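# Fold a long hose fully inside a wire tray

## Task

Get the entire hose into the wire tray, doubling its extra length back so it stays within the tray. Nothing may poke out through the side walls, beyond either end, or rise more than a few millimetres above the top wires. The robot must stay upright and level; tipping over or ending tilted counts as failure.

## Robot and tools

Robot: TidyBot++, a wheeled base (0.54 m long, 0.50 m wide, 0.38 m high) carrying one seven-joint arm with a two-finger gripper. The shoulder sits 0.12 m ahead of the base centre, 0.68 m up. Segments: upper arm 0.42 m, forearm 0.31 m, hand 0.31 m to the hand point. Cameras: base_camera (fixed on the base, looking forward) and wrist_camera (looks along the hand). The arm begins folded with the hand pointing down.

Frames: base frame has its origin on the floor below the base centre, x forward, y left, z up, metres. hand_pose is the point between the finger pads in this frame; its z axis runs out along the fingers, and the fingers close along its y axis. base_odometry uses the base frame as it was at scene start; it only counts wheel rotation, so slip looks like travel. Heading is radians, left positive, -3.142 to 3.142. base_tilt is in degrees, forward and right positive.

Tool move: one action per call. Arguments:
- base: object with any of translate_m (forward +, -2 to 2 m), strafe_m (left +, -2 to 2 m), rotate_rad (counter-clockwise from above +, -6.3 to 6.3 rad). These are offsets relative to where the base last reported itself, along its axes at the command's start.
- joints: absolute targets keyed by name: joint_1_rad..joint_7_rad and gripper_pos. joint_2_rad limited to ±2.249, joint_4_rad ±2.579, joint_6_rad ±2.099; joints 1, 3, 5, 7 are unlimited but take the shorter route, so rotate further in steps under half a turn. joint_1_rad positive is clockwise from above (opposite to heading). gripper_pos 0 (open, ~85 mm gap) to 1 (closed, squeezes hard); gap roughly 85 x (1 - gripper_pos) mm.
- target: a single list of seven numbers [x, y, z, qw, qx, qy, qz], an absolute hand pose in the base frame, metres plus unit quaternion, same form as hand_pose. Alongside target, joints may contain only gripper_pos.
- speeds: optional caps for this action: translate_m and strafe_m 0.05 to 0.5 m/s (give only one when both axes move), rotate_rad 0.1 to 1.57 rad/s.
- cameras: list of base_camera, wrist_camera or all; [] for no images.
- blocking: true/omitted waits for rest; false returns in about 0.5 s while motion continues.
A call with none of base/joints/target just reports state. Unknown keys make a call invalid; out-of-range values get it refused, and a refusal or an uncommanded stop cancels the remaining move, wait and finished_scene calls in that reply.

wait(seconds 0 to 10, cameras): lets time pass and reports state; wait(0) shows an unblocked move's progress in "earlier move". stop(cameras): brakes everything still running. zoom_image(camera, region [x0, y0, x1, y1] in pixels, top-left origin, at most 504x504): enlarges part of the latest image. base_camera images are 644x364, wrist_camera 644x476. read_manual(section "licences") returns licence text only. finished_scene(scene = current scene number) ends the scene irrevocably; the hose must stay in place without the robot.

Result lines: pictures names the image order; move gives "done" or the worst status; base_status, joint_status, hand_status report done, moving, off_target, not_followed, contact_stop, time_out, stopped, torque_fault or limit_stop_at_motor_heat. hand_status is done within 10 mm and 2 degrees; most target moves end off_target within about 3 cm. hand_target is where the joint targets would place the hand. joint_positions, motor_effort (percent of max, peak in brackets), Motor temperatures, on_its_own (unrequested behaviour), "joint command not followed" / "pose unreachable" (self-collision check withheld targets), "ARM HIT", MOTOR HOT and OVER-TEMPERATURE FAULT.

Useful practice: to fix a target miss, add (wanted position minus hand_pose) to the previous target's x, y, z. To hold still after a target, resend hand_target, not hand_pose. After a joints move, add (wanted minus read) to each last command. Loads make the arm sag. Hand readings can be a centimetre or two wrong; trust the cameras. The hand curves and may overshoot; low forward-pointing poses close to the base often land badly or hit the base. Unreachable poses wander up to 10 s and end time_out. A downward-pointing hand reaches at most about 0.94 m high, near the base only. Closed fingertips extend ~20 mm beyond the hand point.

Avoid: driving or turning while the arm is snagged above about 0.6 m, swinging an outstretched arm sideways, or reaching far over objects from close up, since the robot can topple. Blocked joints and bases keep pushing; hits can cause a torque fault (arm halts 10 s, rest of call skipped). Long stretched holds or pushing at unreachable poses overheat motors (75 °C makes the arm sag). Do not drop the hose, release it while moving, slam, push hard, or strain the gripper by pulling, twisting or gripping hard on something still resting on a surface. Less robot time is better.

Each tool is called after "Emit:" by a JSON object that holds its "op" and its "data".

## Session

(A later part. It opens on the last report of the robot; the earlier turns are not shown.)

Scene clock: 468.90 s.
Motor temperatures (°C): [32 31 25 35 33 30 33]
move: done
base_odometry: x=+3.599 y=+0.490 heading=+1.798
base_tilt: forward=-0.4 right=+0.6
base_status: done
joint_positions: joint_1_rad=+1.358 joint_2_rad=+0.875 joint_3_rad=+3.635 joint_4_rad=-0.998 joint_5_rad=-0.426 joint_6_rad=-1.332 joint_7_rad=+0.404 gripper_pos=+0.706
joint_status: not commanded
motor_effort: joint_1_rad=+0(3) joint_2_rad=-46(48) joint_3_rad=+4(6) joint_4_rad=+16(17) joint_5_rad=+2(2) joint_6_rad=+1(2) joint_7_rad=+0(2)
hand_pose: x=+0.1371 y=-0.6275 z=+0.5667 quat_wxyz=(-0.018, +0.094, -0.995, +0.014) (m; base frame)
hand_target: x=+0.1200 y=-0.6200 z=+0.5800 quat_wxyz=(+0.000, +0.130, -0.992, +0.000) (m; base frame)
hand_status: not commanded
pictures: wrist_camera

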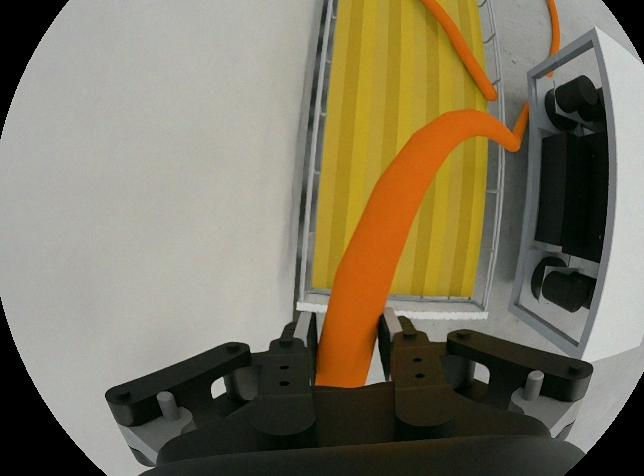

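Emit:
{"op": "move", "data": {"base": {"strafe_m": 0.13, "translate_m": -0.05}, "speeds": {"translate_m": 0.15}, "target": [0.12, -0.66, 0.5, 0.0, -0.05, 0.9987, 0.0], "cameras": ["wrist_camera", "base_camera"]}}

Scene clock: 470.70 s.
Motor temperatures (°C): [32 31 25 35 33 30 33]
move: off_target
base_odometry: x=+3.483 y=+0.411 heading=+1.797
base_tilt: forward=-0.4 right=+0.6
base_status: done
joint_positions: joint_1_rad=+1.387 joint_2_rad=+1.042 joint_3_rad=+3.605 joint_4_rad=-0.880 joint_5_rad=-0.426 joint_6_rad=-1.332 joint_7_rad=+0.336 gripper_pos=+0.706
joint_status: not commanded
motor_effort: joint_1_rad=+0(1) joint_2_rad=-50(54) joint_3_rad=+4(5) joint_4_rad=+15(17) joint_5_rad=+2(2) joint_6_rad=+0(1) joint_7_rad=+2(3)
hand_pose: x=+0.1373 y=-0.6465 z=+0.4924 quat_wxyz=(-0.011, +0.075, -0.997, -0.017) (m; base frame)
hand_target: x=+0.1200 y=-0.6600 z=+0.5000 quat_wxyz=(+0.000, +0.050, -0.999, +0.000) (m; base frame)
hand_status: off_target (0.023 m and 3.7 deg from the pose sent, 0.076 m and 5.7 deg at the start)
pictures: base_camera, wrist_camera

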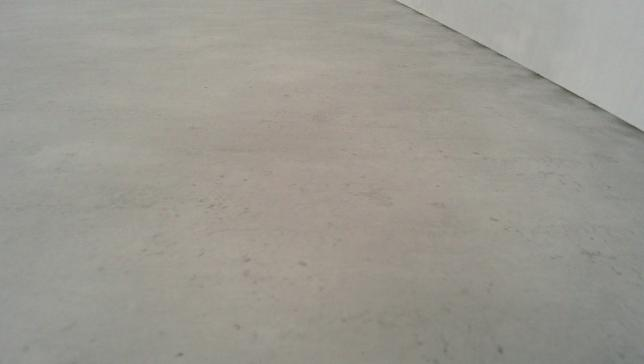

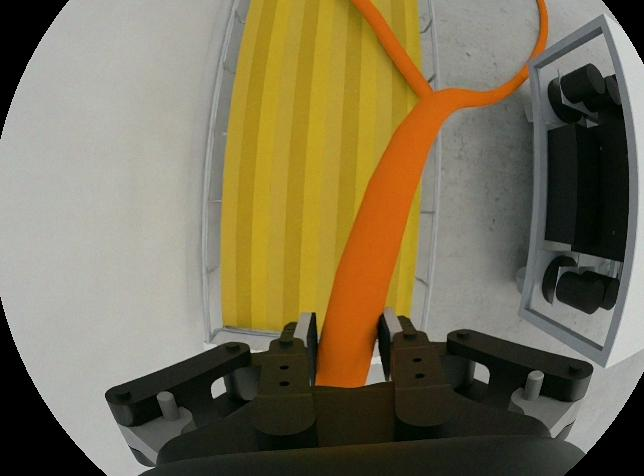

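Emit:
{"op": "move", "data": {"target": [0.12, -0.66, 0.25, 0.0, -0.03, 0.9995, 0.0], "cameras": ["wrist_camera"]}}

Scene clock: 472.63 s.
Motor temperatures (°C): [32 31 25 35 33 30 33]
move: off_target
base_odometry: x=+3.483 y=+0.411 heading=+1.797
base_tilt: forward=-0.4 right=+0.6
base_status: not commanded
joint_positions: joint_1_rad=+1.400 joint_2_rad=+1.401 joint_3_rad=+3.551 joint_4_rad=-0.873 joint_5_rad=-0.467 joint_6_rad=-1.017 joint_7_rad=+0.336 gripper_pos=+0.706
joint_status: not commanded
motor_effort: joint_1_rad=+0(1) joint_2_rad=-50(56) joint_3_rad=+4(5) joint_4_rad=+12(16) joint_5_rad=+2(2) joint_6_rad=+1(1) joint_7_rad=+2(3)
hand_pose: x=+0.1305 y=-0.6356 z=+0.2540 quat_wxyz=(+0.005, +0.071, -0.997, -0.038) (m; base frame)
hand_target: x=+0.1200 y=-0.6600 z=+0.2500 quat_wxyz=(+0.000, +0.030, -1.000, +0.000) (m; base frame)
hand_status: off_target (0.027 m and 6.5 deg from the pose sent, 0.243 m and 5.7 deg at the start)
pictures: wrist_camera

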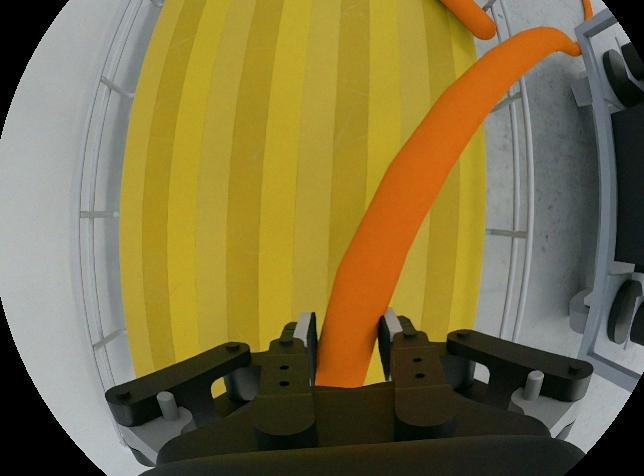

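Emit:
{"op": "move", "data": {"target": [0.12, -0.67, 0.19, 0.0, -0.08, 0.997, 0.0], "cameras": []}}

Emit:
{"op": "move", "data": {"joints": {"gripper_pos": 0.5}, "cameras": ["wrist_camera"]}}

Scene clock: 473.87 s.
Motor temperatures (°C): [32 31 25 35 33 30 33]
move: off_target
base_odometry: x=+3.483 y=+0.411 heading=+1.797
base_tilt: forward=-0.4 right=+0.5
base_status: not commanded
joint_positions: joint_1_rad=+1.453 joint_2_rad=+1.534 joint_3_rad=+3.509 joint_4_rad=-0.725 joint_5_rad=-0.463 joint_6_rad=-1.016 joint_7_rad=+0.336 gripper_pos=+0.706
joint_status: not commanded
motor_effort: joint_1_rad=-3(3) joint_2_rad=-50(52) joint_3_rad=+1(4) joint_4_rad=+13(14) joint_5_rad=-1(1) joint_6_rad=+2(3) joint_7_rad=+3(3)
hand_pose: x=+0.1281 y=-0.6435 z=+0.1968 quat_wxyz=(-0.011, +0.077, -0.996, -0.037) (m; base frame)
hand_target: x=+0.1200 y=-0.6700 z=+0.1900 quat_wxyz=(+0.000, +0.080, -0.997, +0.000) (m; base frame)
hand_status: off_target (0.029 m and 4.5 deg from the pose sent, 0.073 m and 4.5 deg at the start)
pictures: none
No camera images: "cameras" was empty.

Scene clock: 474.60 s.
Motor temperatures (°C): [32 31 25 35 33 30 33]
move: done
base_odometry: x=+3.483 y=+0.411 heading=+1.797
base_tilt: forward=-0.4 right=+0.6
base_status: not commanded
joint_positions: joint_1_rad=+1.454 joint_2_rad=+1.534 joint_3_rad=+3.504 joint_4_rad=-0.712 joint_5_rad=-0.463 joint_6_rad=-1.002 joint_7_rad=+0.336 gripper_pos=+0.500
joint_status: all done
motor_effort: joint_1_rad=-2(3) joint_2_rad=-51(51) joint_3_rad=+1(3) joint_4_rad=+13(14) joint_5_rad=-1(1) joint_6_rad=+1(3) joint_7_rad=+2(3)
hand_pose: x=+0.1307 y=-0.6541 z=+0.1991 quat_wxyz=(-0.011, +0.079, -0.997, -0.024) (m; base frame)
hand_target: x=+0.1200 y=-0.6700 z=+0.1900 quat_wxyz=(+0.000, +0.080, -0.997, +0.000) (m; base frame)
hand_status: not commanded
pictures: wrist_camera

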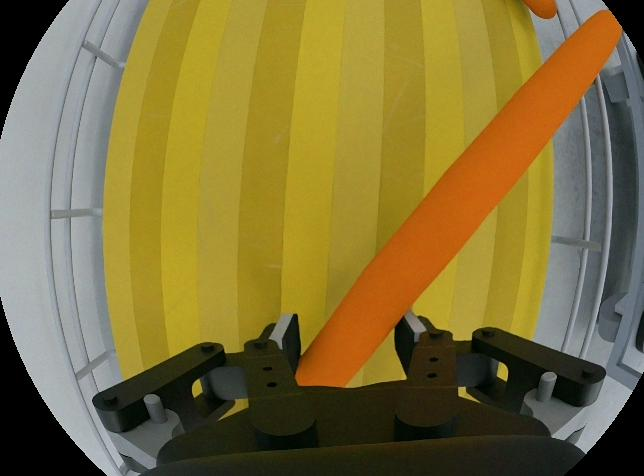

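Emit:
{"op": "move", "data": {"target": [0.12, -0.68, 0.195, 0.0, 0.156, 0.988, 0.0], "cameras": []}}

Emit:
{"op": "move", "data": {"joints": {"gripper_pos": 0.3}, "cameras": ["wrist_camera"]}}

Scene clock: 476.10 s.
Motor temperatures (°C): [32 31 25 35 33 30 33]
move: off_target
base_odometry: x=+3.483 y=+0.411 heading=+1.797
base_tilt: forward=-0.4 right=+0.6
base_status: not commanded
joint_positions: joint_1_rad=+1.457 joint_2_rad=+1.549 joint_3_rad=+3.532 joint_4_rad=-0.641 joint_5_rad=-0.463 joint_6_rad=-1.002 joint_7_rad=-0.098 gripper_pos=+0.500
joint_status: not commanded
motor_effort: joint_1_rad=-2(4) joint_2_rad=-52(53) joint_3_rad=+1(1) joint_4_rad=+12(14) joint_5_rad=-1(2) joint_6_rad=+1(1) joint_7_rad=+1(2)
hand_pose: x=+0.1241 y=-0.6813 z=+0.2066 quat_wxyz=(+0.002, -0.127, -0.992, +0.002) (m; base frame)
hand_target: x=+0.1200 y=-0.6800 z=+0.1950 quat_wxyz=(+0.000, -0.156, -0.988, +0.000) (m; base frame)
hand_status: off_target (0.012 m and 3.4 deg from the pose sent, 0.028 m and 27.2 deg at the start)
pictures: none
No camera images: "cameras" was empty.

Scene clock: 476.73 s.
Motor temperatures (°C): [32 31 25 35 33 30 33]
move: done
base_odometry: x=+3.483 y=+0.411 heading=+1.797
base_tilt: forward=-0.4 right=+0.6
base_status: not commanded
joint_positions: joint_1_rad=+1.457 joint_2_rad=+1.549 joint_3_rad=+3.532 joint_4_rad=-0.641 joint_5_rad=-0.463 joint_6_rad=-1.002 joint_7_rad=-0.098 gripper_pos=+0.300
joint_status: all done
motor_effort: joint_1_rad=-1(3) joint_2_rad=-53(53) joint_3_rad=+1(1) joint_4_rad=+13(13) joint_5_rad=-1(1) joint_6_rad=+1(1) joint_7_rad=+0(1)
hand_pose: x=+0.1241 y=-0.6810 z=+0.2062 quat_wxyz=(+0.002, -0.127, -0.992, +0.002) (m; base frame)
hand_target: x=+0.1200 y=-0.6800 z=+0.1950 quat_wxyz=(+0.000, -0.156, -0.988, +0.000) (m; base frame)
hand_status: not commanded
pictures: wrist_camera

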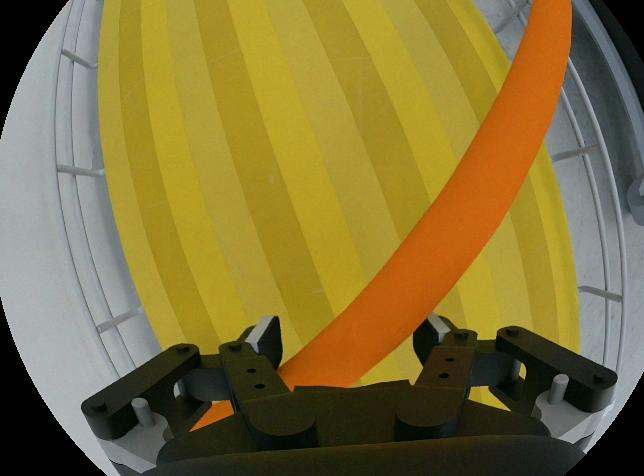

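Emit:
{"op": "move", "data": {"joints": {"gripper_pos": 0.0}, "target": [0.125, -0.69, 0.21, 0.0, 0.454, 0.891, 0.0], "cameras": ["wrist_camera"]}}

Scene clock: 478.20 s.
Motor temperatures (°C): [32 31 25 35 33 30 33]
move: off_target
base_odometry: x=+3.483 y=+0.411 heading=+1.797
base_tilt: forward=-0.4 right=+0.5
base_status: not commanded
joint_positions: joint_1_rad=+1.457 joint_2_rad=+1.557 joint_3_rad=+3.563 joint_4_rad=-0.579 joint_5_rad=-0.466 joint_6_rad=-1.011 joint_7_rad=-0.738 gripper_pos=+0.000
joint_status: all done
motor_effort: joint_1_rad=-1(2) joint_2_rad=-53(54) joint_3_rad=+2(2) joint_4_rad=+13(14) joint_5_rad=+0(1) joint_6_rad=+0(1) joint_7_rad=+1(1)
hand_pose: x=+0.1196 y=-0.7045 z=+0.2183 quat_wxyz=(+0.001, -0.422, -0.906, +0.027) (m; base frame)
hand_target: x=+0.1250 y=-0.6900 z=+0.2100 quat_wxyz=(+0.000, -0.454, -0.891, +0.000) (m; base frame)
hand_status: off_target (0.018 m and 5.1 deg from the pose sent, 0.010 m and 39.4 deg at the start)
pictures: wrist_camera

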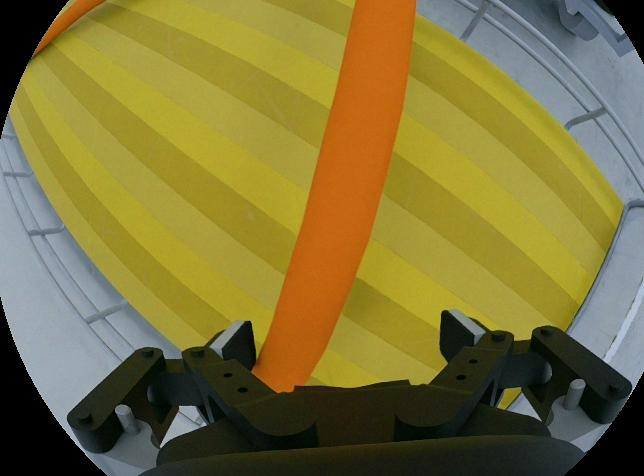

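Emit:
{"op": "move", "data": {"target": [0.105, -0.7, 0.27, 0.0, 0.45, 0.893, 0.0], "cameras": []}}

Emit:
{"op": "move", "data": {"target": [0.09, -0.5, 0.55, 0.0, 0.0, 1.0, 0.0], "cameras": ["wrist_camera"]}}

Scene clock: 479.37 s.
Motor temperatures (°C): [32 31 25 35 33 30 33]
move: off_target
base_odometry: x=+3.483 y=+0.411 heading=+1.797
base_tilt: forward=-0.4 right=+0.6
base_status: not commanded
joint_positions: joint_1_rad=+1.465 joint_2_rad=+1.486 joint_3_rad=+3.565 joint_4_rad=-0.579 joint_5_rad=-0.466 joint_6_rad=-1.084 joint_7_rad=-0.739 gripper_pos=+0.000
joint_status: not commanded
motor_effort: joint_1_rad=+0(2) joint_2_rad=-54(57) joint_3_rad=+2(2) joint_4_rad=+14(14) joint_5_rad=+0(0) joint_6_rad=+0(1) joint_7_rad=+1(1)
hand_pose: x=+0.1194 y=-0.7129 z=+0.2673 quat_wxyz=(-0.005, -0.427, -0.904, +0.023) (m; base frame)
hand_target: x=+0.1050 y=-0.7000 z=+0.2700 quat_wxyz=(+0.000, -0.450, -0.893, +0.000) (m; base frame)
hand_status: off_target (0.020 m and 4.0 deg from the pose sent, 0.054 m and 4.7 deg at the start)
pictures: none
No camera images: "cameras" was empty.

Scene clock: 482.00 s.
Motor temperatures (°C): [32 31 25 35 33 30 33]
move: off_target
base_odometry: x=+3.483 y=+0.411 heading=+1.797
base_tilt: forward=-0.4 right=+0.6
base_status: not commanded
joint_positions: joint_1_rad=+1.239 joint_2_rad=+0.679 joint_3_rad=+3.822 joint_4_rad=-1.546 joint_5_rad=-0.466 joint_6_rad=-1.084 joint_7_rad=+0.389 gripper_pos=+0.000
joint_status: not commanded
motor_effort: joint_1_rad=+0(3) joint_2_rad=-35(56) joint_3_rad=+5(6) joint_4_rad=+13(14) joint_5_rad=+0(1) joint_6_rad=+0(1) joint_7_rad=+1(1)
hand_pose: x=+0.0829 y=-0.5051 z=+0.5457 quat_wxyz=(-0.001, -0.037, -0.999, +0.000) (m; base frame)
hand_target: x=+0.0900 y=-0.5000 z=+0.5500 quat_wxyz=(+0.000, +0.000, -1.000, +0.000) (m; base frame)
hand_status: off_target (0.010 m and 4.2 deg from the pose sent, 0.355 m and 50.6 deg at the start)
pictures: wrist_camera

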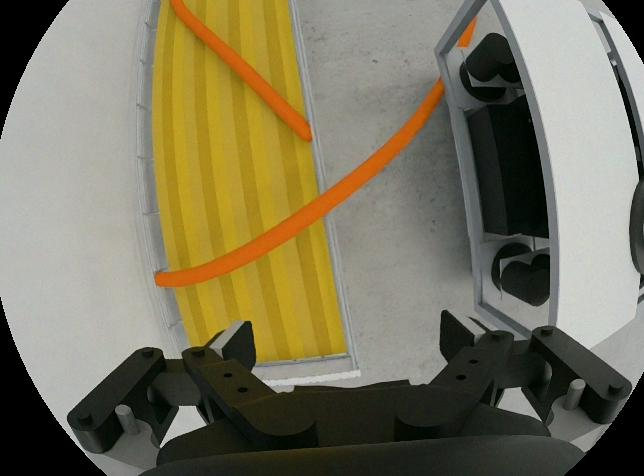

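Emit:
{"op": "move", "data": {"base": {"strafe_m": 0.25}, "speeds": {"strafe_m": 0.2}, "cameras": ["wrist_camera"]}}

Emit:
{"op": "move", "data": {"base": {"translate_m": -0.85}, "cameras": ["wrist_camera", "base_camera"]}}

Scene clock: 484.20 s.
Motor temperatures (°C): [32 31 25 35 33 30 33]
move: done
base_odometry: x=+3.239 y=+0.355 heading=+1.797
base_tilt: forward=-0.4 right=+0.6
base_status: done
joint_positions: joint_1_rad=+1.238 joint_2_rad=+0.676 joint_3_rad=+3.823 joint_4_rad=-1.551 joint_5_rad=-0.466 joint_6_rad=-1.084 joint_7_rad=+0.391 gripper_pos=+0.000
joint_status: not commanded
motor_effort: joint_1_rad=+0(2) joint_2_rad=-35(37) joint_3_rad=+5(6) joint_4_rad=+12(14) joint_5_rad=+0(1) joint_6_rad=+0(1) joint_7_rad=+0(1)
hand_pose: x=+0.0833 y=-0.5033 z=+0.5458 quat_wxyz=(-0.002, -0.036, -0.999, -0.001) (m; base frame)
hand_target: x=+0.0900 y=-0.5000 z=+0.5500 quat_wxyz=(+0.000, +0.000, -1.000, +0.000) (m; base frame)
hand_status: not commanded
pictures: wrist_camera

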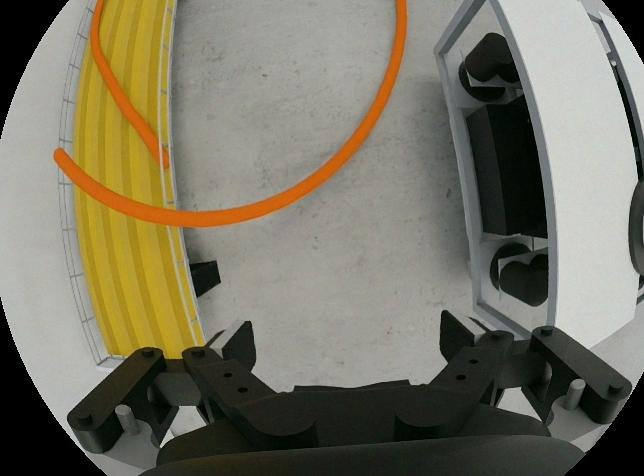

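Scene clock: 487.20 s.
Motor temperatures (°C): [32 31 25 34 33 30 33]
move: done
base_odometry: x=+3.430 y=-0.473 heading=+1.797
base_tilt: forward=-0.4 right=+0.5
base_status: done
joint_positions: joint_1_rad=+1.225 joint_2_rad=+0.676 joint_3_rad=+3.830 joint_4_rad=-1.551 joint_5_rad=-0.466 joint_6_rad=-1.084 joint_7_rad=+0.391 gripper_pos=+0.000
joint_status: not commanded
motor_effort: joint_1_rad=+0(3) joint_2_rad=-35(36) joint_3_rad=+5(7) joint_4_rad=+13(14) joint_5_rad=+0(1) joint_6_rad=+0(1) joint_7_rad=+0(1)
hand_pose: x=+0.0868 y=-0.5039 z=+0.5467 quat_wxyz=(+0.000, -0.032, -0.999, +0.000) (m; base frame)
hand_target: x=+0.0900 y=-0.5000 z=+0.5500 quat_wxyz=(+0.000, +0.000, -1.000, +0.000) (m; base frame)
hand_status: not commanded
pictures: base_camera, wrist_camera

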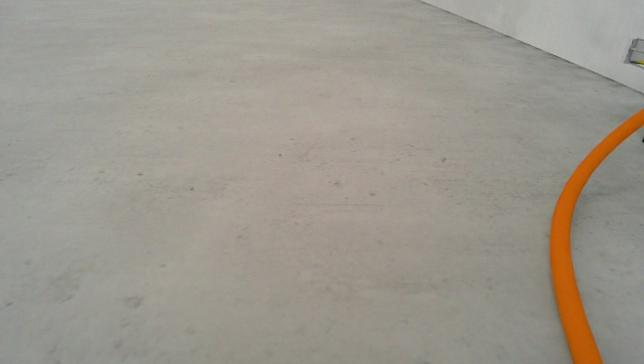

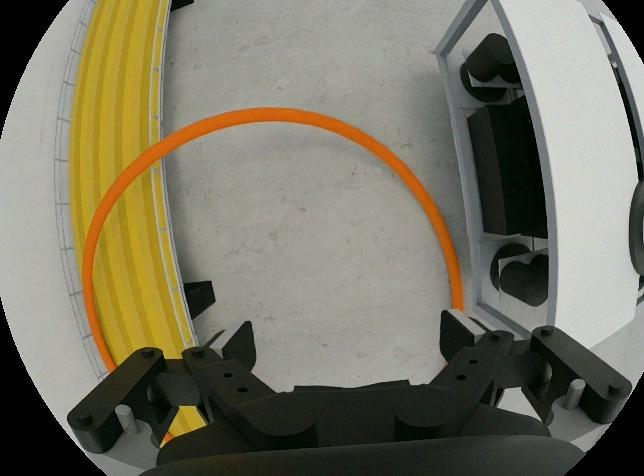

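Emit:
{"op": "move", "data": {"base": {"strafe_m": 0.33, "translate_m": 0.15}, "cameras": ["wrist_camera", "base_camera"]}}

Scene clock: 490.17 s.
Motor temperatures (°C): [32 31 25 34 33 30 33]
move: done
base_odometry: x=+3.075 y=-0.401 heading=+1.797
base_tilt: forward=-0.4 right=+0.6
base_status: done
joint_positions: joint_1_rad=+1.224 joint_2_rad=+0.673 joint_3_rad=+3.830 joint_4_rad=-1.554 joint_5_rad=-0.466 joint_6_rad=-1.084 joint_7_rad=+0.391 gripper_pos=+0.000
joint_status: not commanded
motor_effort: joint_1_rad=+0(2) joint_2_rad=-35(39) joint_3_rad=+5(6) joint_4_rad=+13(14) joint_5_rad=+0(1) joint_6_rad=+0(1) joint_7_rad=+1(1)
hand_pose: x=+0.0873 y=-0.5029 z=+0.5472 quat_wxyz=(-0.001, -0.032, -0.999, +0.000) (m; base frame)
hand_target: x=+0.0900 y=-0.5000 z=+0.5500 quat_wxyz=(+0.000, +0.000, -1.000, +0.000) (m; base frame)
hand_status: not commanded
pictures: base_camera, wrist_camera

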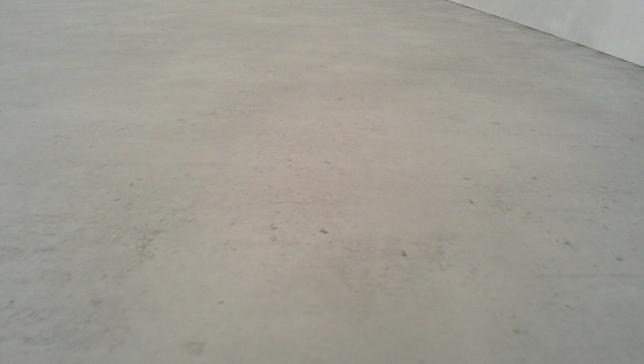

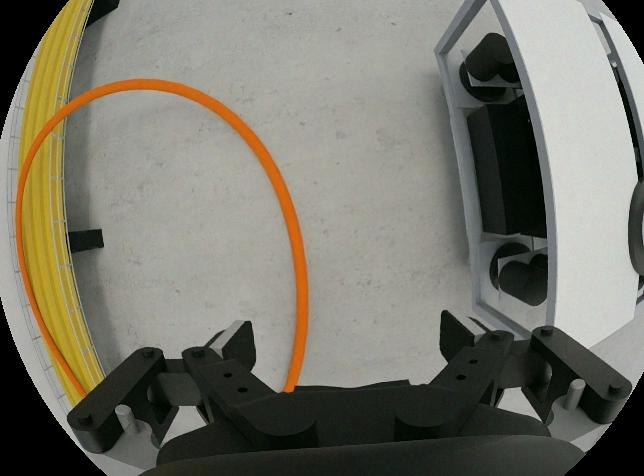

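Emit:
{"op": "move", "data": {"target": [0.17, -0.58, 0.2, 0.0, 0.0, 1.0, 0.0], "cameras": ["wrist_camera"]}}

Scene clock: 492.50 s.
Motor temperatures (°C): [32 31 25 34 33 30 33]
move: off_target
base_odometry: x=+3.075 y=-0.401 heading=+1.797
base_tilt: forward=-0.3 right=+0.6
base_status: not commanded
joint_positions: joint_1_rad=+1.245 joint_2_rad=+1.368 joint_3_rad=+3.579 joint_4_rad=-1.249 joint_5_rad=-0.661 joint_6_rad=-0.740 joint_7_rad=+0.391 gripper_pos=+0.000
joint_status: not commanded
motor_effort: joint_1_rad=+0(2) joint_2_rad=-46(49) joint_3_rad=+5(7) joint_4_rad=+7(13) joint_5_rad=+0(1) joint_6_rad=+0(1) joint_7_rad=+1(1)
hand_pose: x=+0.1751 y=-0.5542 z=+0.2062 quat_wxyz=(+0.007, +0.035, -0.999, -0.035) (m; base frame)
hand_target: x=+0.1700 y=-0.5800 z=+0.2000 quat_wxyz=(+0.000, +0.000, -1.000, +0.000) (m; base frame)
hand_status: off_target (0.027 m and 5.7 deg from the pose sent, 0.365 m and 3.7 deg at the start)
pictures: wrist_camera

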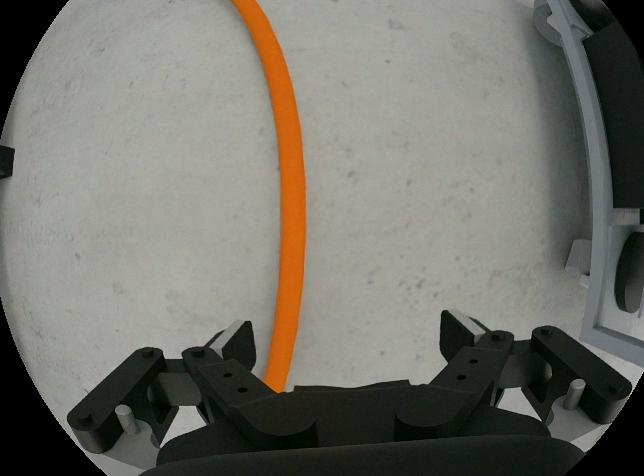

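Emit:
{"op": "move", "data": {"base": {"strafe_m": -0.06}, "speeds": {"strafe_m": 0.2}, "target": [0.17, -0.585, 0.1, 0.0, 0.03, 0.9995, 0.0], "cameras": ["wrist_camera"]}}

Scene clock: 494.33 s.
Motor temperatures (°C): [32 31 25 34 33 30 33]
move: off_target
base_odometry: x=+3.133 y=-0.388 heading=+1.798
base_tilt: forward=-0.3 right=+0.5
base_status: done
joint_positions: joint_1_rad=+1.284 joint_2_rad=+1.597 joint_3_rad=+3.544 joint_4_rad=-1.034 joint_5_rad=-0.661 joint_6_rad=-0.696 joint_7_rad=+0.311 gripper_pos=+0.000
joint_status: not commanded
motor_effort: joint_1_rad=+0(2) joint_2_rad=-47(50) joint_3_rad=+4(5) joint_4_rad=+7(9) joint_5_rad=+0(0) joint_6_rad=+0(1) joint_7_rad=+1(1)
hand_pose: x=+0.1753 y=-0.5605 z=+0.1026 quat_wxyz=(+0.008, +0.021, -0.999, -0.033) (m; base frame)
hand_target: x=+0.1700 y=-0.5850 z=+0.1000 quat_wxyz=(+0.000, -0.030, -1.000, +0.000) (m; base frame)
hand_status: off_target (0.025 m and 7.0 deg from the pose sent, 0.111 m and 8.5 deg at the start)
pictures: wrist_camera

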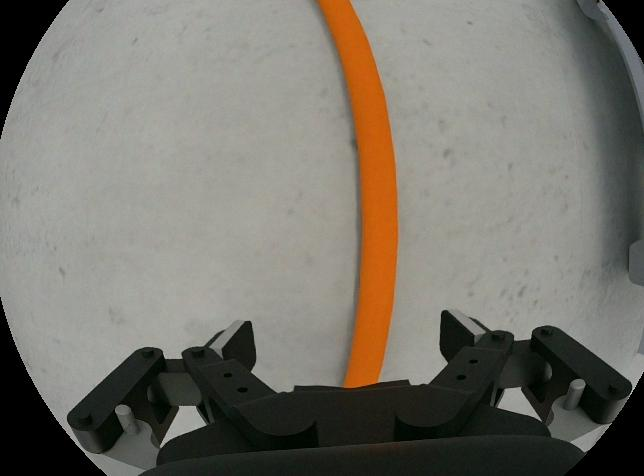

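Emit:
{"op": "move", "data": {"target": [0.168, -0.57, 0.036, 0.0, 0.0, 1.0, 0.0], "cameras": ["wrist_camera"]}}

Scene clock: 495.80 s.
Motor temperatures (°C): [32 31 25 34 33 30 33]
move: off_target
base_odometry: x=+3.133 y=-0.388 heading=+1.798
base_tilt: forward=-0.4 right=+0.6
base_status: not commanded
joint_positions: joint_1_rad=+1.306 joint_2_rad=+1.730 joint_3_rad=+3.511 joint_4_rad=-0.933 joint_5_rad=-0.661 joint_6_rad=-0.644 joint_7_rad=+0.311 gripper_pos=+0.000
joint_status: not commanded
motor_effort: joint_1_rad=+1(1) joint_2_rad=-46(50) joint_3_rad=+3(4) joint_4_rad=+7(8) joint_5_rad=+0(0) joint_6_rad=+0(1) joint_7_rad=+1(1)
hand_pose: x=+0.1766 y=-0.5463 z=+0.0375 quat_wxyz=(+0.002, +0.028, -0.999, -0.032) (m; base frame)
hand_target: x=+0.1680 y=-0.5700 z=+0.0360 quat_wxyz=(+0.000, +0.000, -1.000, +0.000) (m; base frame)
hand_status: off_target (0.025 m and 4.9 deg from the pose sent, 0.068 m and 4.6 deg at the start)
pictures: wrist_camera

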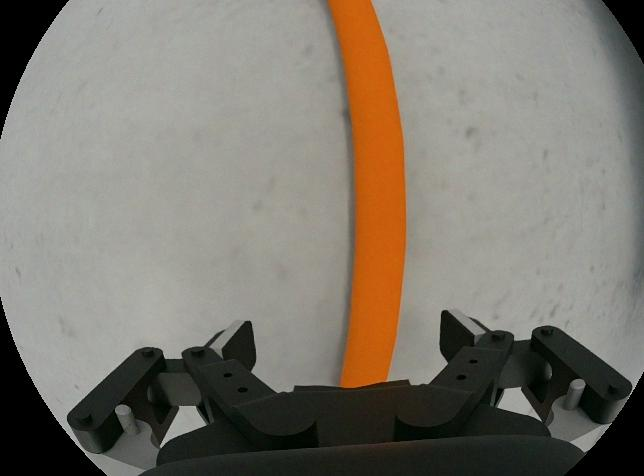

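Emit:
{"op": "move", "data": {"target": [0.168, -0.556, 0.028, 0.0, 0.0, 1.0, 0.0], "cameras": []}}

Emit:
{"op": "move", "data": {"joints": {"gripper_pos": 0.88}, "cameras": ["wrist_camera"]}}

Scene clock: 496.80 s.
Motor temperatures (°C): [32 31 25 34 33 30 33]
move: off_target
base_odometry: x=+3.133 y=-0.388 heading=+1.798
base_tilt: forward=-0.4 right=+0.6
base_status: not commanded
joint_positions: joint_1_rad=+1.306 joint_2_rad=+1.731 joint_3_rad=+3.504 joint_4_rad=-0.956 joint_5_rad=-0.680 joint_6_rad=-0.601 joint_7_rad=+0.311 gripper_pos=+0.000
joint_status: not commanded
motor_effort: joint_1_rad=+0(1) joint_2_rad=-46(47) joint_3_rad=+3(3) joint_4_rad=+6(7) joint_5_rad=+0(0) joint_6_rad=+0(0) joint_7_rad=+0(1)
hand_pose: x=+0.1748 y=-0.5465 z=+0.0335 quat_wxyz=(+0.003, +0.016, -1.000, -0.022) (m; base frame)
hand_target: x=+0.1680 y=-0.5560 z=+0.0280 quat_wxyz=(+0.000, +0.000, -1.000, +0.000) (m; base frame)
hand_status: off_target (0.013 m and 3.1 deg from the pose sent, 0.016 m and 4.9 deg at the start)
pictures: none
No camera images: "cameras" was empty.

Scene clock: 498.00 s.
Motor temperatures (°C): [32 31 25 34 33 30 33]
move: done
base_odometry: x=+3.133 y=-0.388 heading=+1.798
base_tilt: forward=-0.4 right=+0.6
base_status: not commanded
joint_positions: joint_1_rad=+1.307 joint_2_rad=+1.717 joint_3_rad=+3.502 joint_4_rad=-0.967 joint_5_rad=-0.680 joint_6_rad=-0.601 joint_7_rad=+0.311 gripper_pos=+0.880
joint_status: all done
motor_effort: joint_1_rad=+0(2) joint_2_rad=-41(47) joint_3_rad=+2(4) joint_4_rad=+7(11) joint_5_rad=-1(2) joint_6_rad=+2(8) joint_7_rad=+1(1)
hand_pose: x=+0.1749 y=-0.5493 z=+0.0395 quat_wxyz=(+0.002, +0.013, -1.000, -0.020) (m; base frame)
hand_target: x=+0.1680 y=-0.5560 z=+0.0280 quat_wxyz=(+0.000, +0.000, -1.000, +0.000) (m; base frame)
hand_status: not commanded
pictures: wrist_camera

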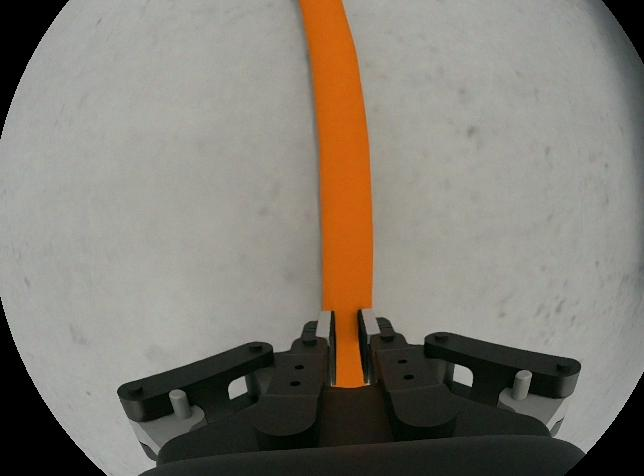

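Emit:
{"op": "move", "data": {"joints": {"gripper_pos": 0.5}, "target": [0.168, -0.558, 0.02, 0.0, 0.0, 1.0, 0.0], "cameras": []}}

Emit:
{"op": "move", "data": {"joints": {"gripper_pos": 0.86}, "cameras": ["wrist_camera"]}}

Scene clock: 500.17 s.
Motor temperatures (°C): [32 31 25 34 33 30 33]
move: off_target
base_odometry: x=+3.133 y=-0.388 heading=+1.798
base_tilt: forward=-0.4 right=+0.6
base_status: not commanded
joint_positions: joint_1_rad=+1.312 joint_2_rad=+1.741 joint_3_rad=+3.499 joint_4_rad=-0.937 joint_5_rad=-0.680 joint_6_rad=-0.599 joint_7_rad=+0.311 gripper_pos=+0.500
joint_status: all done
motor_effort: joint_1_rad=+0(2) joint_2_rad=-46(47) joint_3_rad=+3(3) joint_4_rad=+6(8) joint_5_rad=+0(2) joint_6_rad=+0(1) joint_7_rad=+0(1)
hand_pose: x=+0.1761 y=-0.5503 z=+0.0295 quat_wxyz=(+0.000, +0.016, -1.000, -0.018) (m; base frame)
hand_target: x=+0.1680 y=-0.5580 z=+0.0200 quat_wxyz=(+0.000, +0.000, -1.000, +0.000) (m; base frame)
hand_status: off_target (0.015 m and 2.7 deg from the pose sent, 0.022 m and 2.7 deg at the start)
pictures: none
No camera images: "cameras" was empty.

Scene clock: 500.90 s.
Motor temperatures (°C): [32 31 25 34 33 30 33]
move: off_target
base_odometry: x=+3.133 y=-0.388 heading=+1.798
base_tilt: forward=-0.4 right=+0.6
base_status: not commanded
joint_positions: joint_1_rad=+1.312 joint_2_rad=+1.739 joint_3_rad=+3.499 joint_4_rad=-0.938 joint_5_rad=-0.680 joint_6_rad=-0.599 joint_7_rad=+0.311 gripper_pos=+0.789
joint_status: gripper_pos off_target (ended at +0.789, target +0.860)
motor_effort: joint_1_rad=+0(1) joint_2_rad=-42(46) joint_3_rad=+3(3) joint_4_rad=+8(10) joint_5_rad=+0(2) joint_6_rad=+2(6) joint_7_rad=+0(2)
hand_pose: x=+0.1763 y=-0.5511 z=+0.0305 quat_wxyz=(+0.000, +0.016, -1.000, -0.017) (m; base frame)
hand_target: x=+0.1680 y=-0.5580 z=+0.0200 quat_wxyz=(+0.000, +0.000, -1.000, +0.000) (m; base frame)
hand_status: not commanded
pictures: wrist_camera

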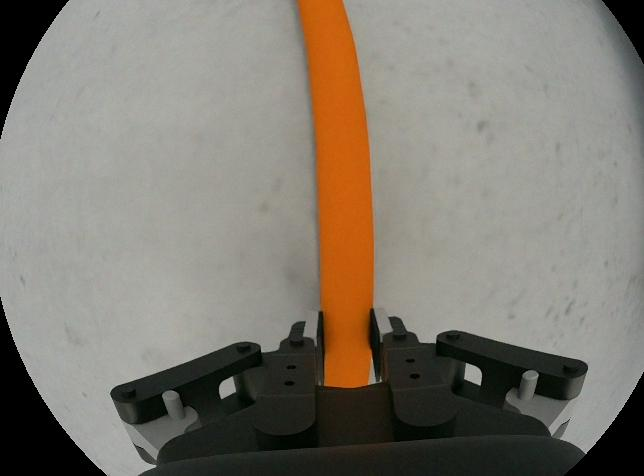

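Good grip. Lift and drive −x.

Emit:
{"op": "move", "data": {"target": [0.15, -0.54, 0.5, 0.0, -0.05, 0.9987, 0.0], "cameras": ["wrist_camera"]}}

Emit:
{"op": "move", "data": {"base": {"translate_m": -0.35}, "speeds": {"translate_m": 0.25}, "cameras": ["wrist_camera"]}}

Scene clock: 503.30 s.
Motor temperatures (°C): [32 31 25 34 33 30 33]
move: off_target
base_odometry: x=+3.133 y=-0.388 heading=+1.798
base_tilt: forward=-0.4 right=+0.6
base_status: not commanded
joint_positions: joint_1_rad=+1.201 joint_2_rad=+0.831 joint_3_rad=+3.735 joint_4_rad=-1.456 joint_5_rad=-0.528 joint_6_rad=-0.989 joint_7_rad=+0.370 gripper_pos=+0.790
joint_status: not commanded
motor_effort: joint_1_rad=-1(2) joint_2_rad=-44(55) joint_3_rad=+6(6) joint_4_rad=+14(15) joint_5_rad=-1(2) joint_6_rad=+2(3) joint_7_rad=-1(2)
hand_pose: x=+0.1447 y=-0.5536 z=+0.4820 quat_wxyz=(-0.004, +0.007, -1.000, +0.013) (m; base frame)
hand_target: x=+0.1500 y=-0.5400 z=+0.5000 quat_wxyz=(+0.000, +0.050, -0.999, +0.000) (m; base frame)
hand_status: off_target (0.023 m and 5.1 deg from the pose sent, 0.470 m and 4.4 deg at the start)
pictures: wrist_camera

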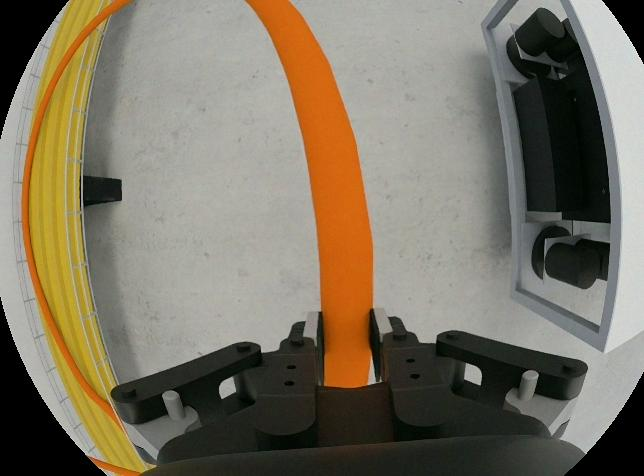

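Scene clock: 505.53 s.
Motor temperatures (°C): [32 31 25 34 33 30 33]
move: done
base_odometry: x=+3.212 y=-0.729 heading=+1.798
base_tilt: forward=-0.4 right=+0.6
base_status: done
joint_positions: joint_1_rad=+1.180 joint_2_rad=+0.831 joint_3_rad=+3.740 joint_4_rad=-1.458 joint_5_rad=-0.523 joint_6_rad=-0.996 joint_7_rad=+0.373 gripper_pos=+0.790
joint_status: not commanded
motor_effort: joint_1_rad=+1(4) joint_2_rad=-44(45) joint_3_rad=+7(8) joint_4_rad=+15(15) joint_5_rad=-1(2) joint_6_rad=+2(3) joint_7_rad=+0(1)
hand_pose: x=+0.1527 y=-0.5498 z=+0.4822 quat_wxyz=(-0.001, +0.018, -1.000, +0.009) (m; base frame)
hand_target: x=+0.1500 y=-0.5400 z=+0.5000 quat_wxyz=(+0.000, +0.050, -0.999, +0.000) (m; base frame)
hand_status: not commanded
pictures: wrist_camera

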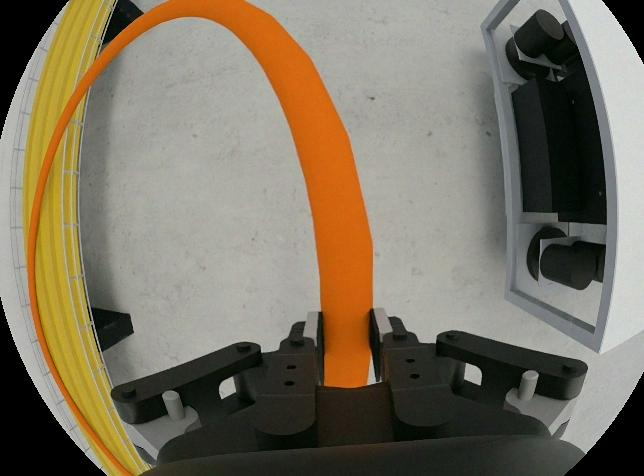

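Emit:
{"op": "move", "data": {"base": {"translate_m": -0.2, "strafe_m": -0.4}, "speeds": {"translate_m": 0.3}, "target": [0.15, -0.58, 0.56, 0.0, -0.17, 0.985, 0.0], "cameras": ["wrist_camera", "base_camera"]}}

Scene clock: 508.27 s.
Motor temperatures (°C): [32 31 25 34 33 30 33]
move: off_target
base_odometry: x=+3.647 y=-0.834 heading=+1.797
base_tilt: forward=-0.4 right=+0.6
base_status: done
joint_positions: joint_1_rad=+1.234 joint_2_rad=+0.829 joint_3_rad=+3.693 joint_4_rad=-1.245 joint_5_rad=-0.428 joint_6_rad=-1.207 joint_7_rad=+0.501 gripper_pos=+0.790
joint_status: not commanded
motor_effort: joint_1_rad=+0(3) joint_2_rad=-47(48) joint_3_rad=+5(8) joint_4_rad=+17(18) joint_5_rad=-2(2) joint_6_rad=+3(3) joint_7_rad=+1(1)
hand_pose: x=+0.1574 y=-0.5728 z=+0.5305 quat_wxyz=(-0.003, +0.136, -0.991, -0.012) (m; base frame)
hand_target: x=+0.1500 y=-0.5800 z=+0.5600 quat_wxyz=(+0.000, +0.170, -0.985, +0.000) (m; base frame)
hand_status: off_target (0.031 m and 4.2 deg from the pose sent, 0.084 m and 17.5 deg at the start)
pictures: base_camera, wrist_camera

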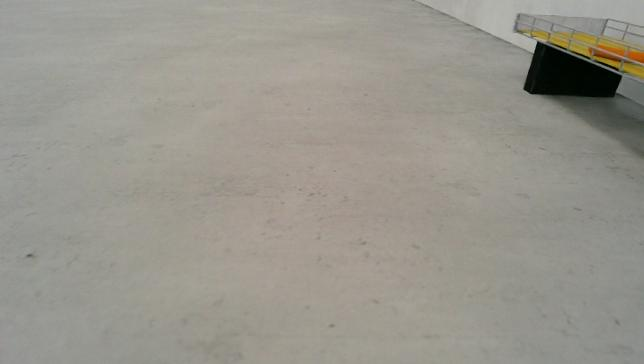

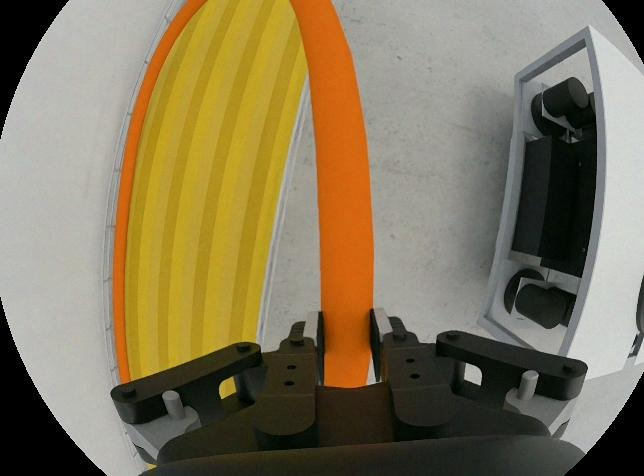

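Emit:
{"op": "move", "data": {"base": {"strafe_m": -0.15}, "speeds": {"strafe_m": 0.15}, "target": [0.15, -0.6, 0.56, -0.2586, -0.042, 0.965, 0.011], "cameras": ["wrist_camera", "base_camera"]}}

Scene clock: 510.13 s.
Motor temperatures (°C): [32 31 25 34 33 30 33]
move: off_target
base_odometry: x=+3.794 y=-0.800 heading=+1.797
base_tilt: forward=-0.3 right=+0.6
base_status: done
joint_positions: joint_1_rad=+0.981 joint_2_rad=+0.996 joint_3_rad=+3.873 joint_4_rad=-1.073 joint_5_rad=-0.143 joint_6_rad=-1.312 joint_7_rad=+0.071 gripper_pos=+0.790
joint_status: not commanded
motor_effort: joint_1_rad=+1(4) joint_2_rad=-49(50) joint_3_rad=+11(11) joint_4_rad=+16(19) joint_5_rad=+4(5) joint_6_rad=+4(4) joint_7_rad=-1(1)
hand_pose: x=+0.1559 y=-0.5881 z=+0.5340 quat_wxyz=(+0.228, +0.066, -0.971, -0.033) (m; base frame)
hand_target: x=+0.1500 y=-0.6000 z=+0.5600 quat_wxyz=(+0.259, +0.042, -0.965, -0.011) (m; base frame)
hand_status: off_target (0.029 m and 5.1 deg from the pose sent, 0.041 m and 32.1 deg at the start)
pictures: base_camera, wrist_camera

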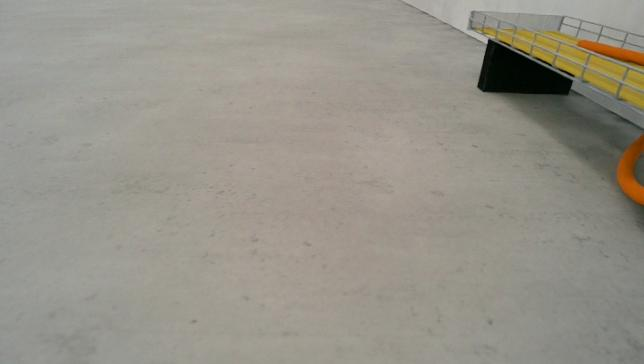

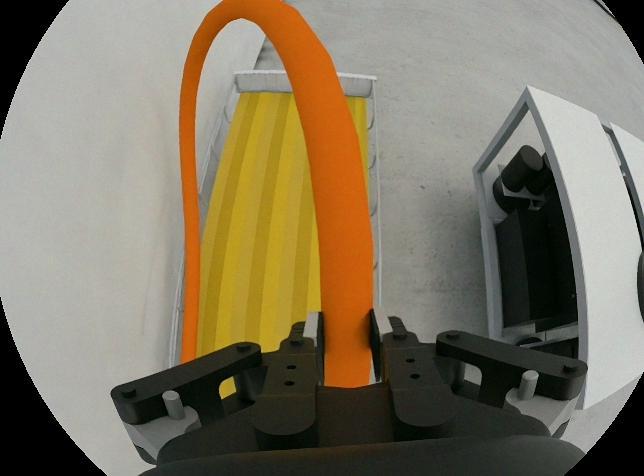

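Emit:
{"op": "zoom_image", "data": {"camera": "wrist_camera", "region": [130, 0, 430, 220]}}

Scaled by 1.680.

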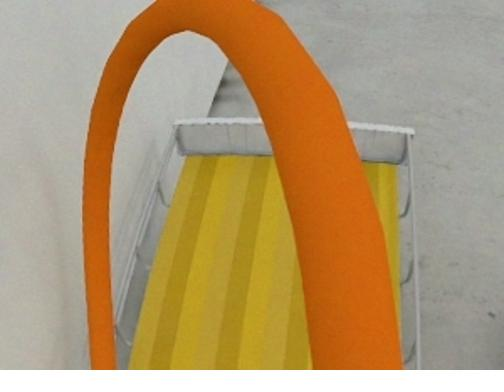

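Emit:
{"op": "move", "data": {"base": {"strafe_m": 0.2}, "speeds": {"strafe_m": 0.2}, "cameras": ["wrist_camera"]}}

Emit:
{"op": "move", "data": {"target": [0.15, -0.6, 0.3, -0.2, -0.1, 0.974, 0.011], "cameras": ["wrist_camera", "base_camera"]}}

Scene clock: 512.70 s.
Motor temperatures (°C): [32 31 25 34 33 30 33]
move: done
base_odometry: x=+3.599 y=-0.845 heading=+1.797
base_tilt: forward=-0.4 right=+0.5
base_status: done
joint_positions: joint_1_rad=+0.980 joint_2_rad=+0.998 joint_3_rad=+3.879 joint_4_rad=-1.065 joint_5_rad=-0.134 joint_6_rad=-1.312 joint_7_rad=+0.069 gripper_pos=+0.790
joint_status: not commanded
motor_effort: joint_1_rad=-1(5) joint_2_rad=-49(51) joint_3_rad=+10(11) joint_4_rad=+16(16) joint_5_rad=+5(5) joint_6_rad=+1(4) joint_7_rad=+0(2)
hand_pose: x=+0.1531 y=-0.5917 z=+0.5377 quat_wxyz=(+0.235, +0.065, -0.969, -0.029) (m; base frame)
hand_target: x=+0.1500 y=-0.6000 z=+0.5600 quat_wxyz=(+0.259, +0.042, -0.965, -0.011) (m; base frame)
hand_status: not commanded
pictures: wrist_camera

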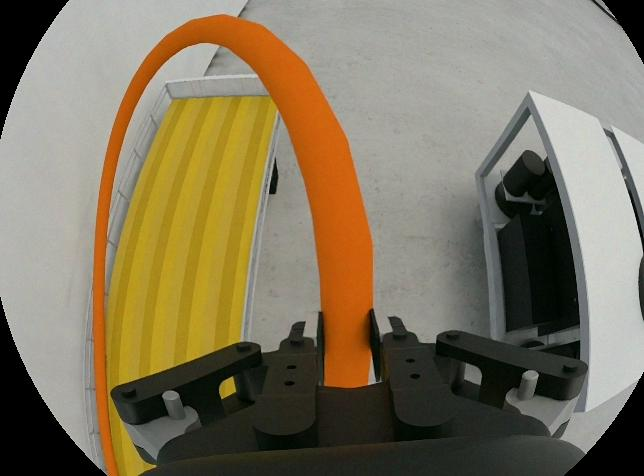

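Scene clock: 514.47 s.
Motor temperatures (°C): [32 31 25 34 33 30 33]
move: off_target
base_odometry: x=+3.599 y=-0.845 heading=+1.797
base_tilt: forward=-0.4 right=+0.6
base_status: not commanded
joint_positions: joint_1_rad=+0.998 joint_2_rad=+1.348 joint_3_rad=+3.810 joint_4_rad=-1.167 joint_5_rad=-0.307 joint_6_rad=-0.952 joint_7_rad=+0.076 gripper_pos=+0.790
joint_status: not commanded
motor_effort: joint_1_rad=+0(2) joint_2_rad=-49(55) joint_3_rad=+11(12) joint_4_rad=+11(15) joint_5_rad=+3(5) joint_6_rad=+2(2) joint_7_rad=+1(1)
hand_pose: x=+0.1476 y=-0.5654 z=+0.2935 quat_wxyz=(+0.219, +0.090, -0.970, -0.057) (m; base frame)
hand_target: x=+0.1500 y=-0.6000 z=+0.3000 quat_wxyz=(+0.200, +0.100, -0.975, -0.011) (m; base frame)
hand_status: off_target (0.035 m and 5.8 deg from the pose sent, 0.238 m and 6.0 deg at the start)
pictures: base_camera, wrist_camera

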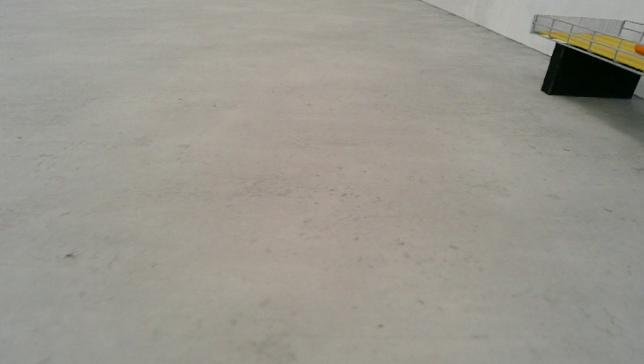

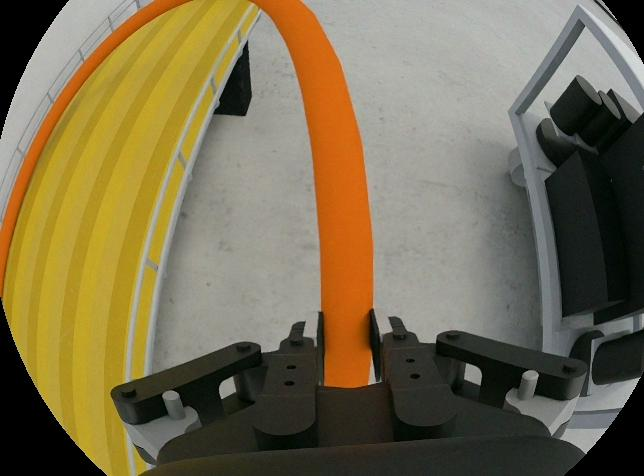

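Emit:
{"op": "move", "data": {"target": [0.15, -0.6, 0.35, 0.08, -0.09, 0.992, 0.007], "cameras": ["wrist_camera"]}}

Emit:
{"op": "move", "data": {"base": {"strafe_m": -0.22}, "speeds": {"strafe_m": 0.15}, "cameras": ["wrist_camera", "base_camera"]}}

Scene clock: 516.60 s.
Motor temperatures (°C): [32 31 25 34 33 30 33]
move: off_target
base_odometry: x=+3.599 y=-0.845 heading=+1.797
base_tilt: forward=-0.4 right=+0.5
base_status: not commanded
joint_positions: joint_1_rad=+1.406 joint_2_rad=+1.168 joint_3_rad=+3.535 joint_4_rad=-1.213 joint_5_rad=-0.567 joint_6_rad=-0.951 joint_7_rad=+0.542 gripper_pos=+0.790
joint_status: not commanded
motor_effort: joint_1_rad=-1(3) joint_2_rad=-52(53) joint_3_rad=+3(11) joint_4_rad=+14(15) joint_5_rad=-3(3) joint_6_rad=+2(2) joint_7_rad=+0(1)
hand_pose: x=+0.1349 y=-0.5853 z=+0.3261 quat_wxyz=(-0.049, +0.080, -0.995, -0.032) (m; base frame)
hand_target: x=+0.1500 y=-0.6000 z=+0.3500 quat_wxyz=(-0.080, +0.090, -0.993, -0.007) (m; base frame)
hand_status: off_target (0.032 m and 4.7 deg from the pose sent, 0.066 m and 34.9 deg at the start)
pictures: wrist_camera

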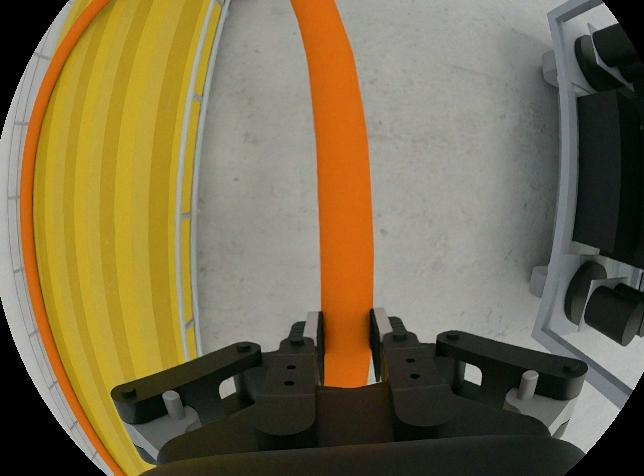

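Scene clock: 518.73 s.
Motor temperatures (°C): [32 31 25 34 33 30 33]
move: done
base_odometry: x=+3.813 y=-0.796 heading=+1.796
base_tilt: forward=-0.3 right=+0.6
base_status: done
joint_positions: joint_1_rad=+1.406 joint_2_rad=+1.168 joint_3_rad=+3.525 joint_4_rad=-1.233 joint_5_rad=-0.569 joint_6_rad=-0.957 joint_7_rad=+0.544 gripper_pos=+0.790
joint_status: not commanded
motor_effort: joint_1_rad=+1(3) joint_2_rad=-53(55) joint_3_rad=+4(5) joint_4_rad=+16(17) joint_5_rad=-2(3) joint_6_rad=+4(5) joint_7_rad=+0(2)
hand_pose: x=+0.1400 y=-0.5734 z=+0.3223 quat_wxyz=(-0.057, +0.078, -0.994, -0.043) (m; base frame)
hand_target: x=+0.1500 y=-0.6000 z=+0.3500 quat_wxyz=(-0.080, +0.090, -0.993, -0.007) (m; base frame)
hand_status: not commanded
pictures: base_camera, wrist_camera

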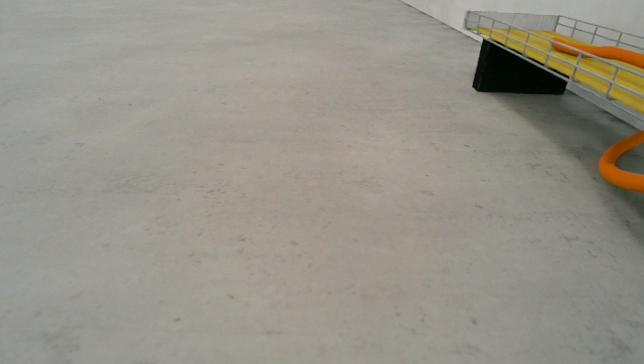

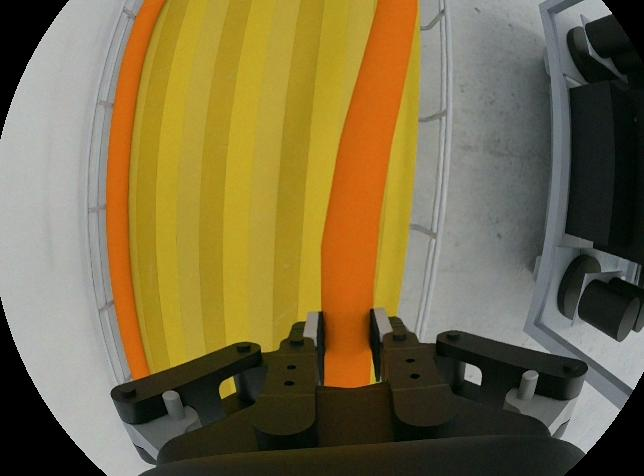

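Emit:
{"op": "move", "data": {"target": [0.15, -0.59, 0.23, 0.08, -0.14, 0.987, 0.007], "cameras": ["wrist_camera", "base_camera"]}}

Scene clock: 520.47 s.
Motor temperatures (°C): [32 31 25 34 33 30 33]
move: off_target
base_odometry: x=+3.813 y=-0.796 heading=+1.796
base_tilt: forward=-0.4 right=+0.6
base_status: not commanded
joint_positions: joint_1_rad=+1.436 joint_2_rad=+1.347 joint_3_rad=+3.458 joint_4_rad=-1.208 joint_5_rad=-0.604 joint_6_rad=-0.881 joint_7_rad=+0.679 gripper_pos=+0.790
joint_status: not commanded
motor_effort: joint_1_rad=-2(2) joint_2_rad=-49(54) joint_3_rad=+2(4) joint_4_rad=+12(17) joint_5_rad=-2(3) joint_6_rad=+2(5) joint_7_rad=+2(2)
hand_pose: x=+0.1501 y=-0.5344 z=+0.2201 quat_wxyz=(-0.080, +0.128, -0.985, -0.079) (m; base frame)
hand_target: x=+0.1500 y=-0.5900 z=+0.2300 quat_wxyz=(-0.080, +0.140, -0.987, -0.007) (m; base frame)
hand_status: off_target (0.057 m and 8.3 deg from the pose sent, 0.094 m and 8.7 deg at the start)
pictures: base_camera, wrist_camera

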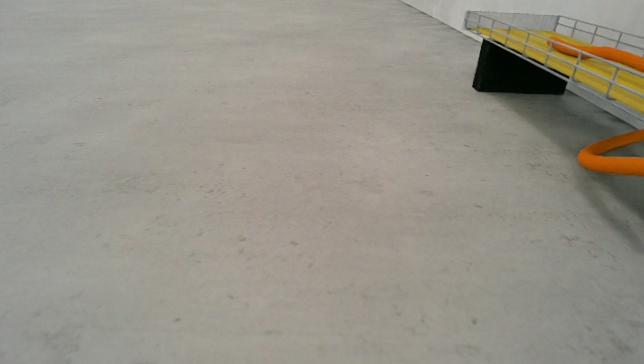

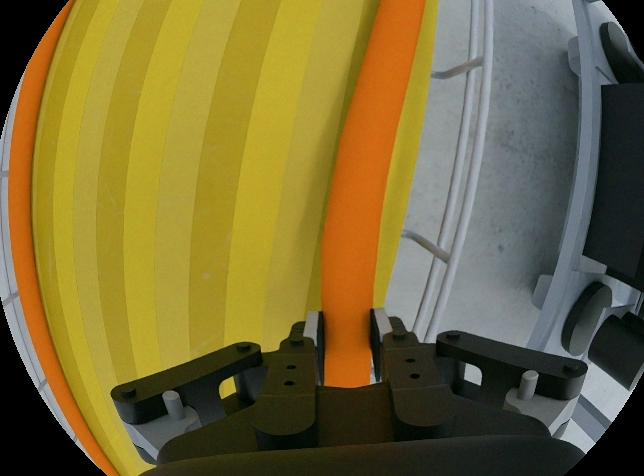

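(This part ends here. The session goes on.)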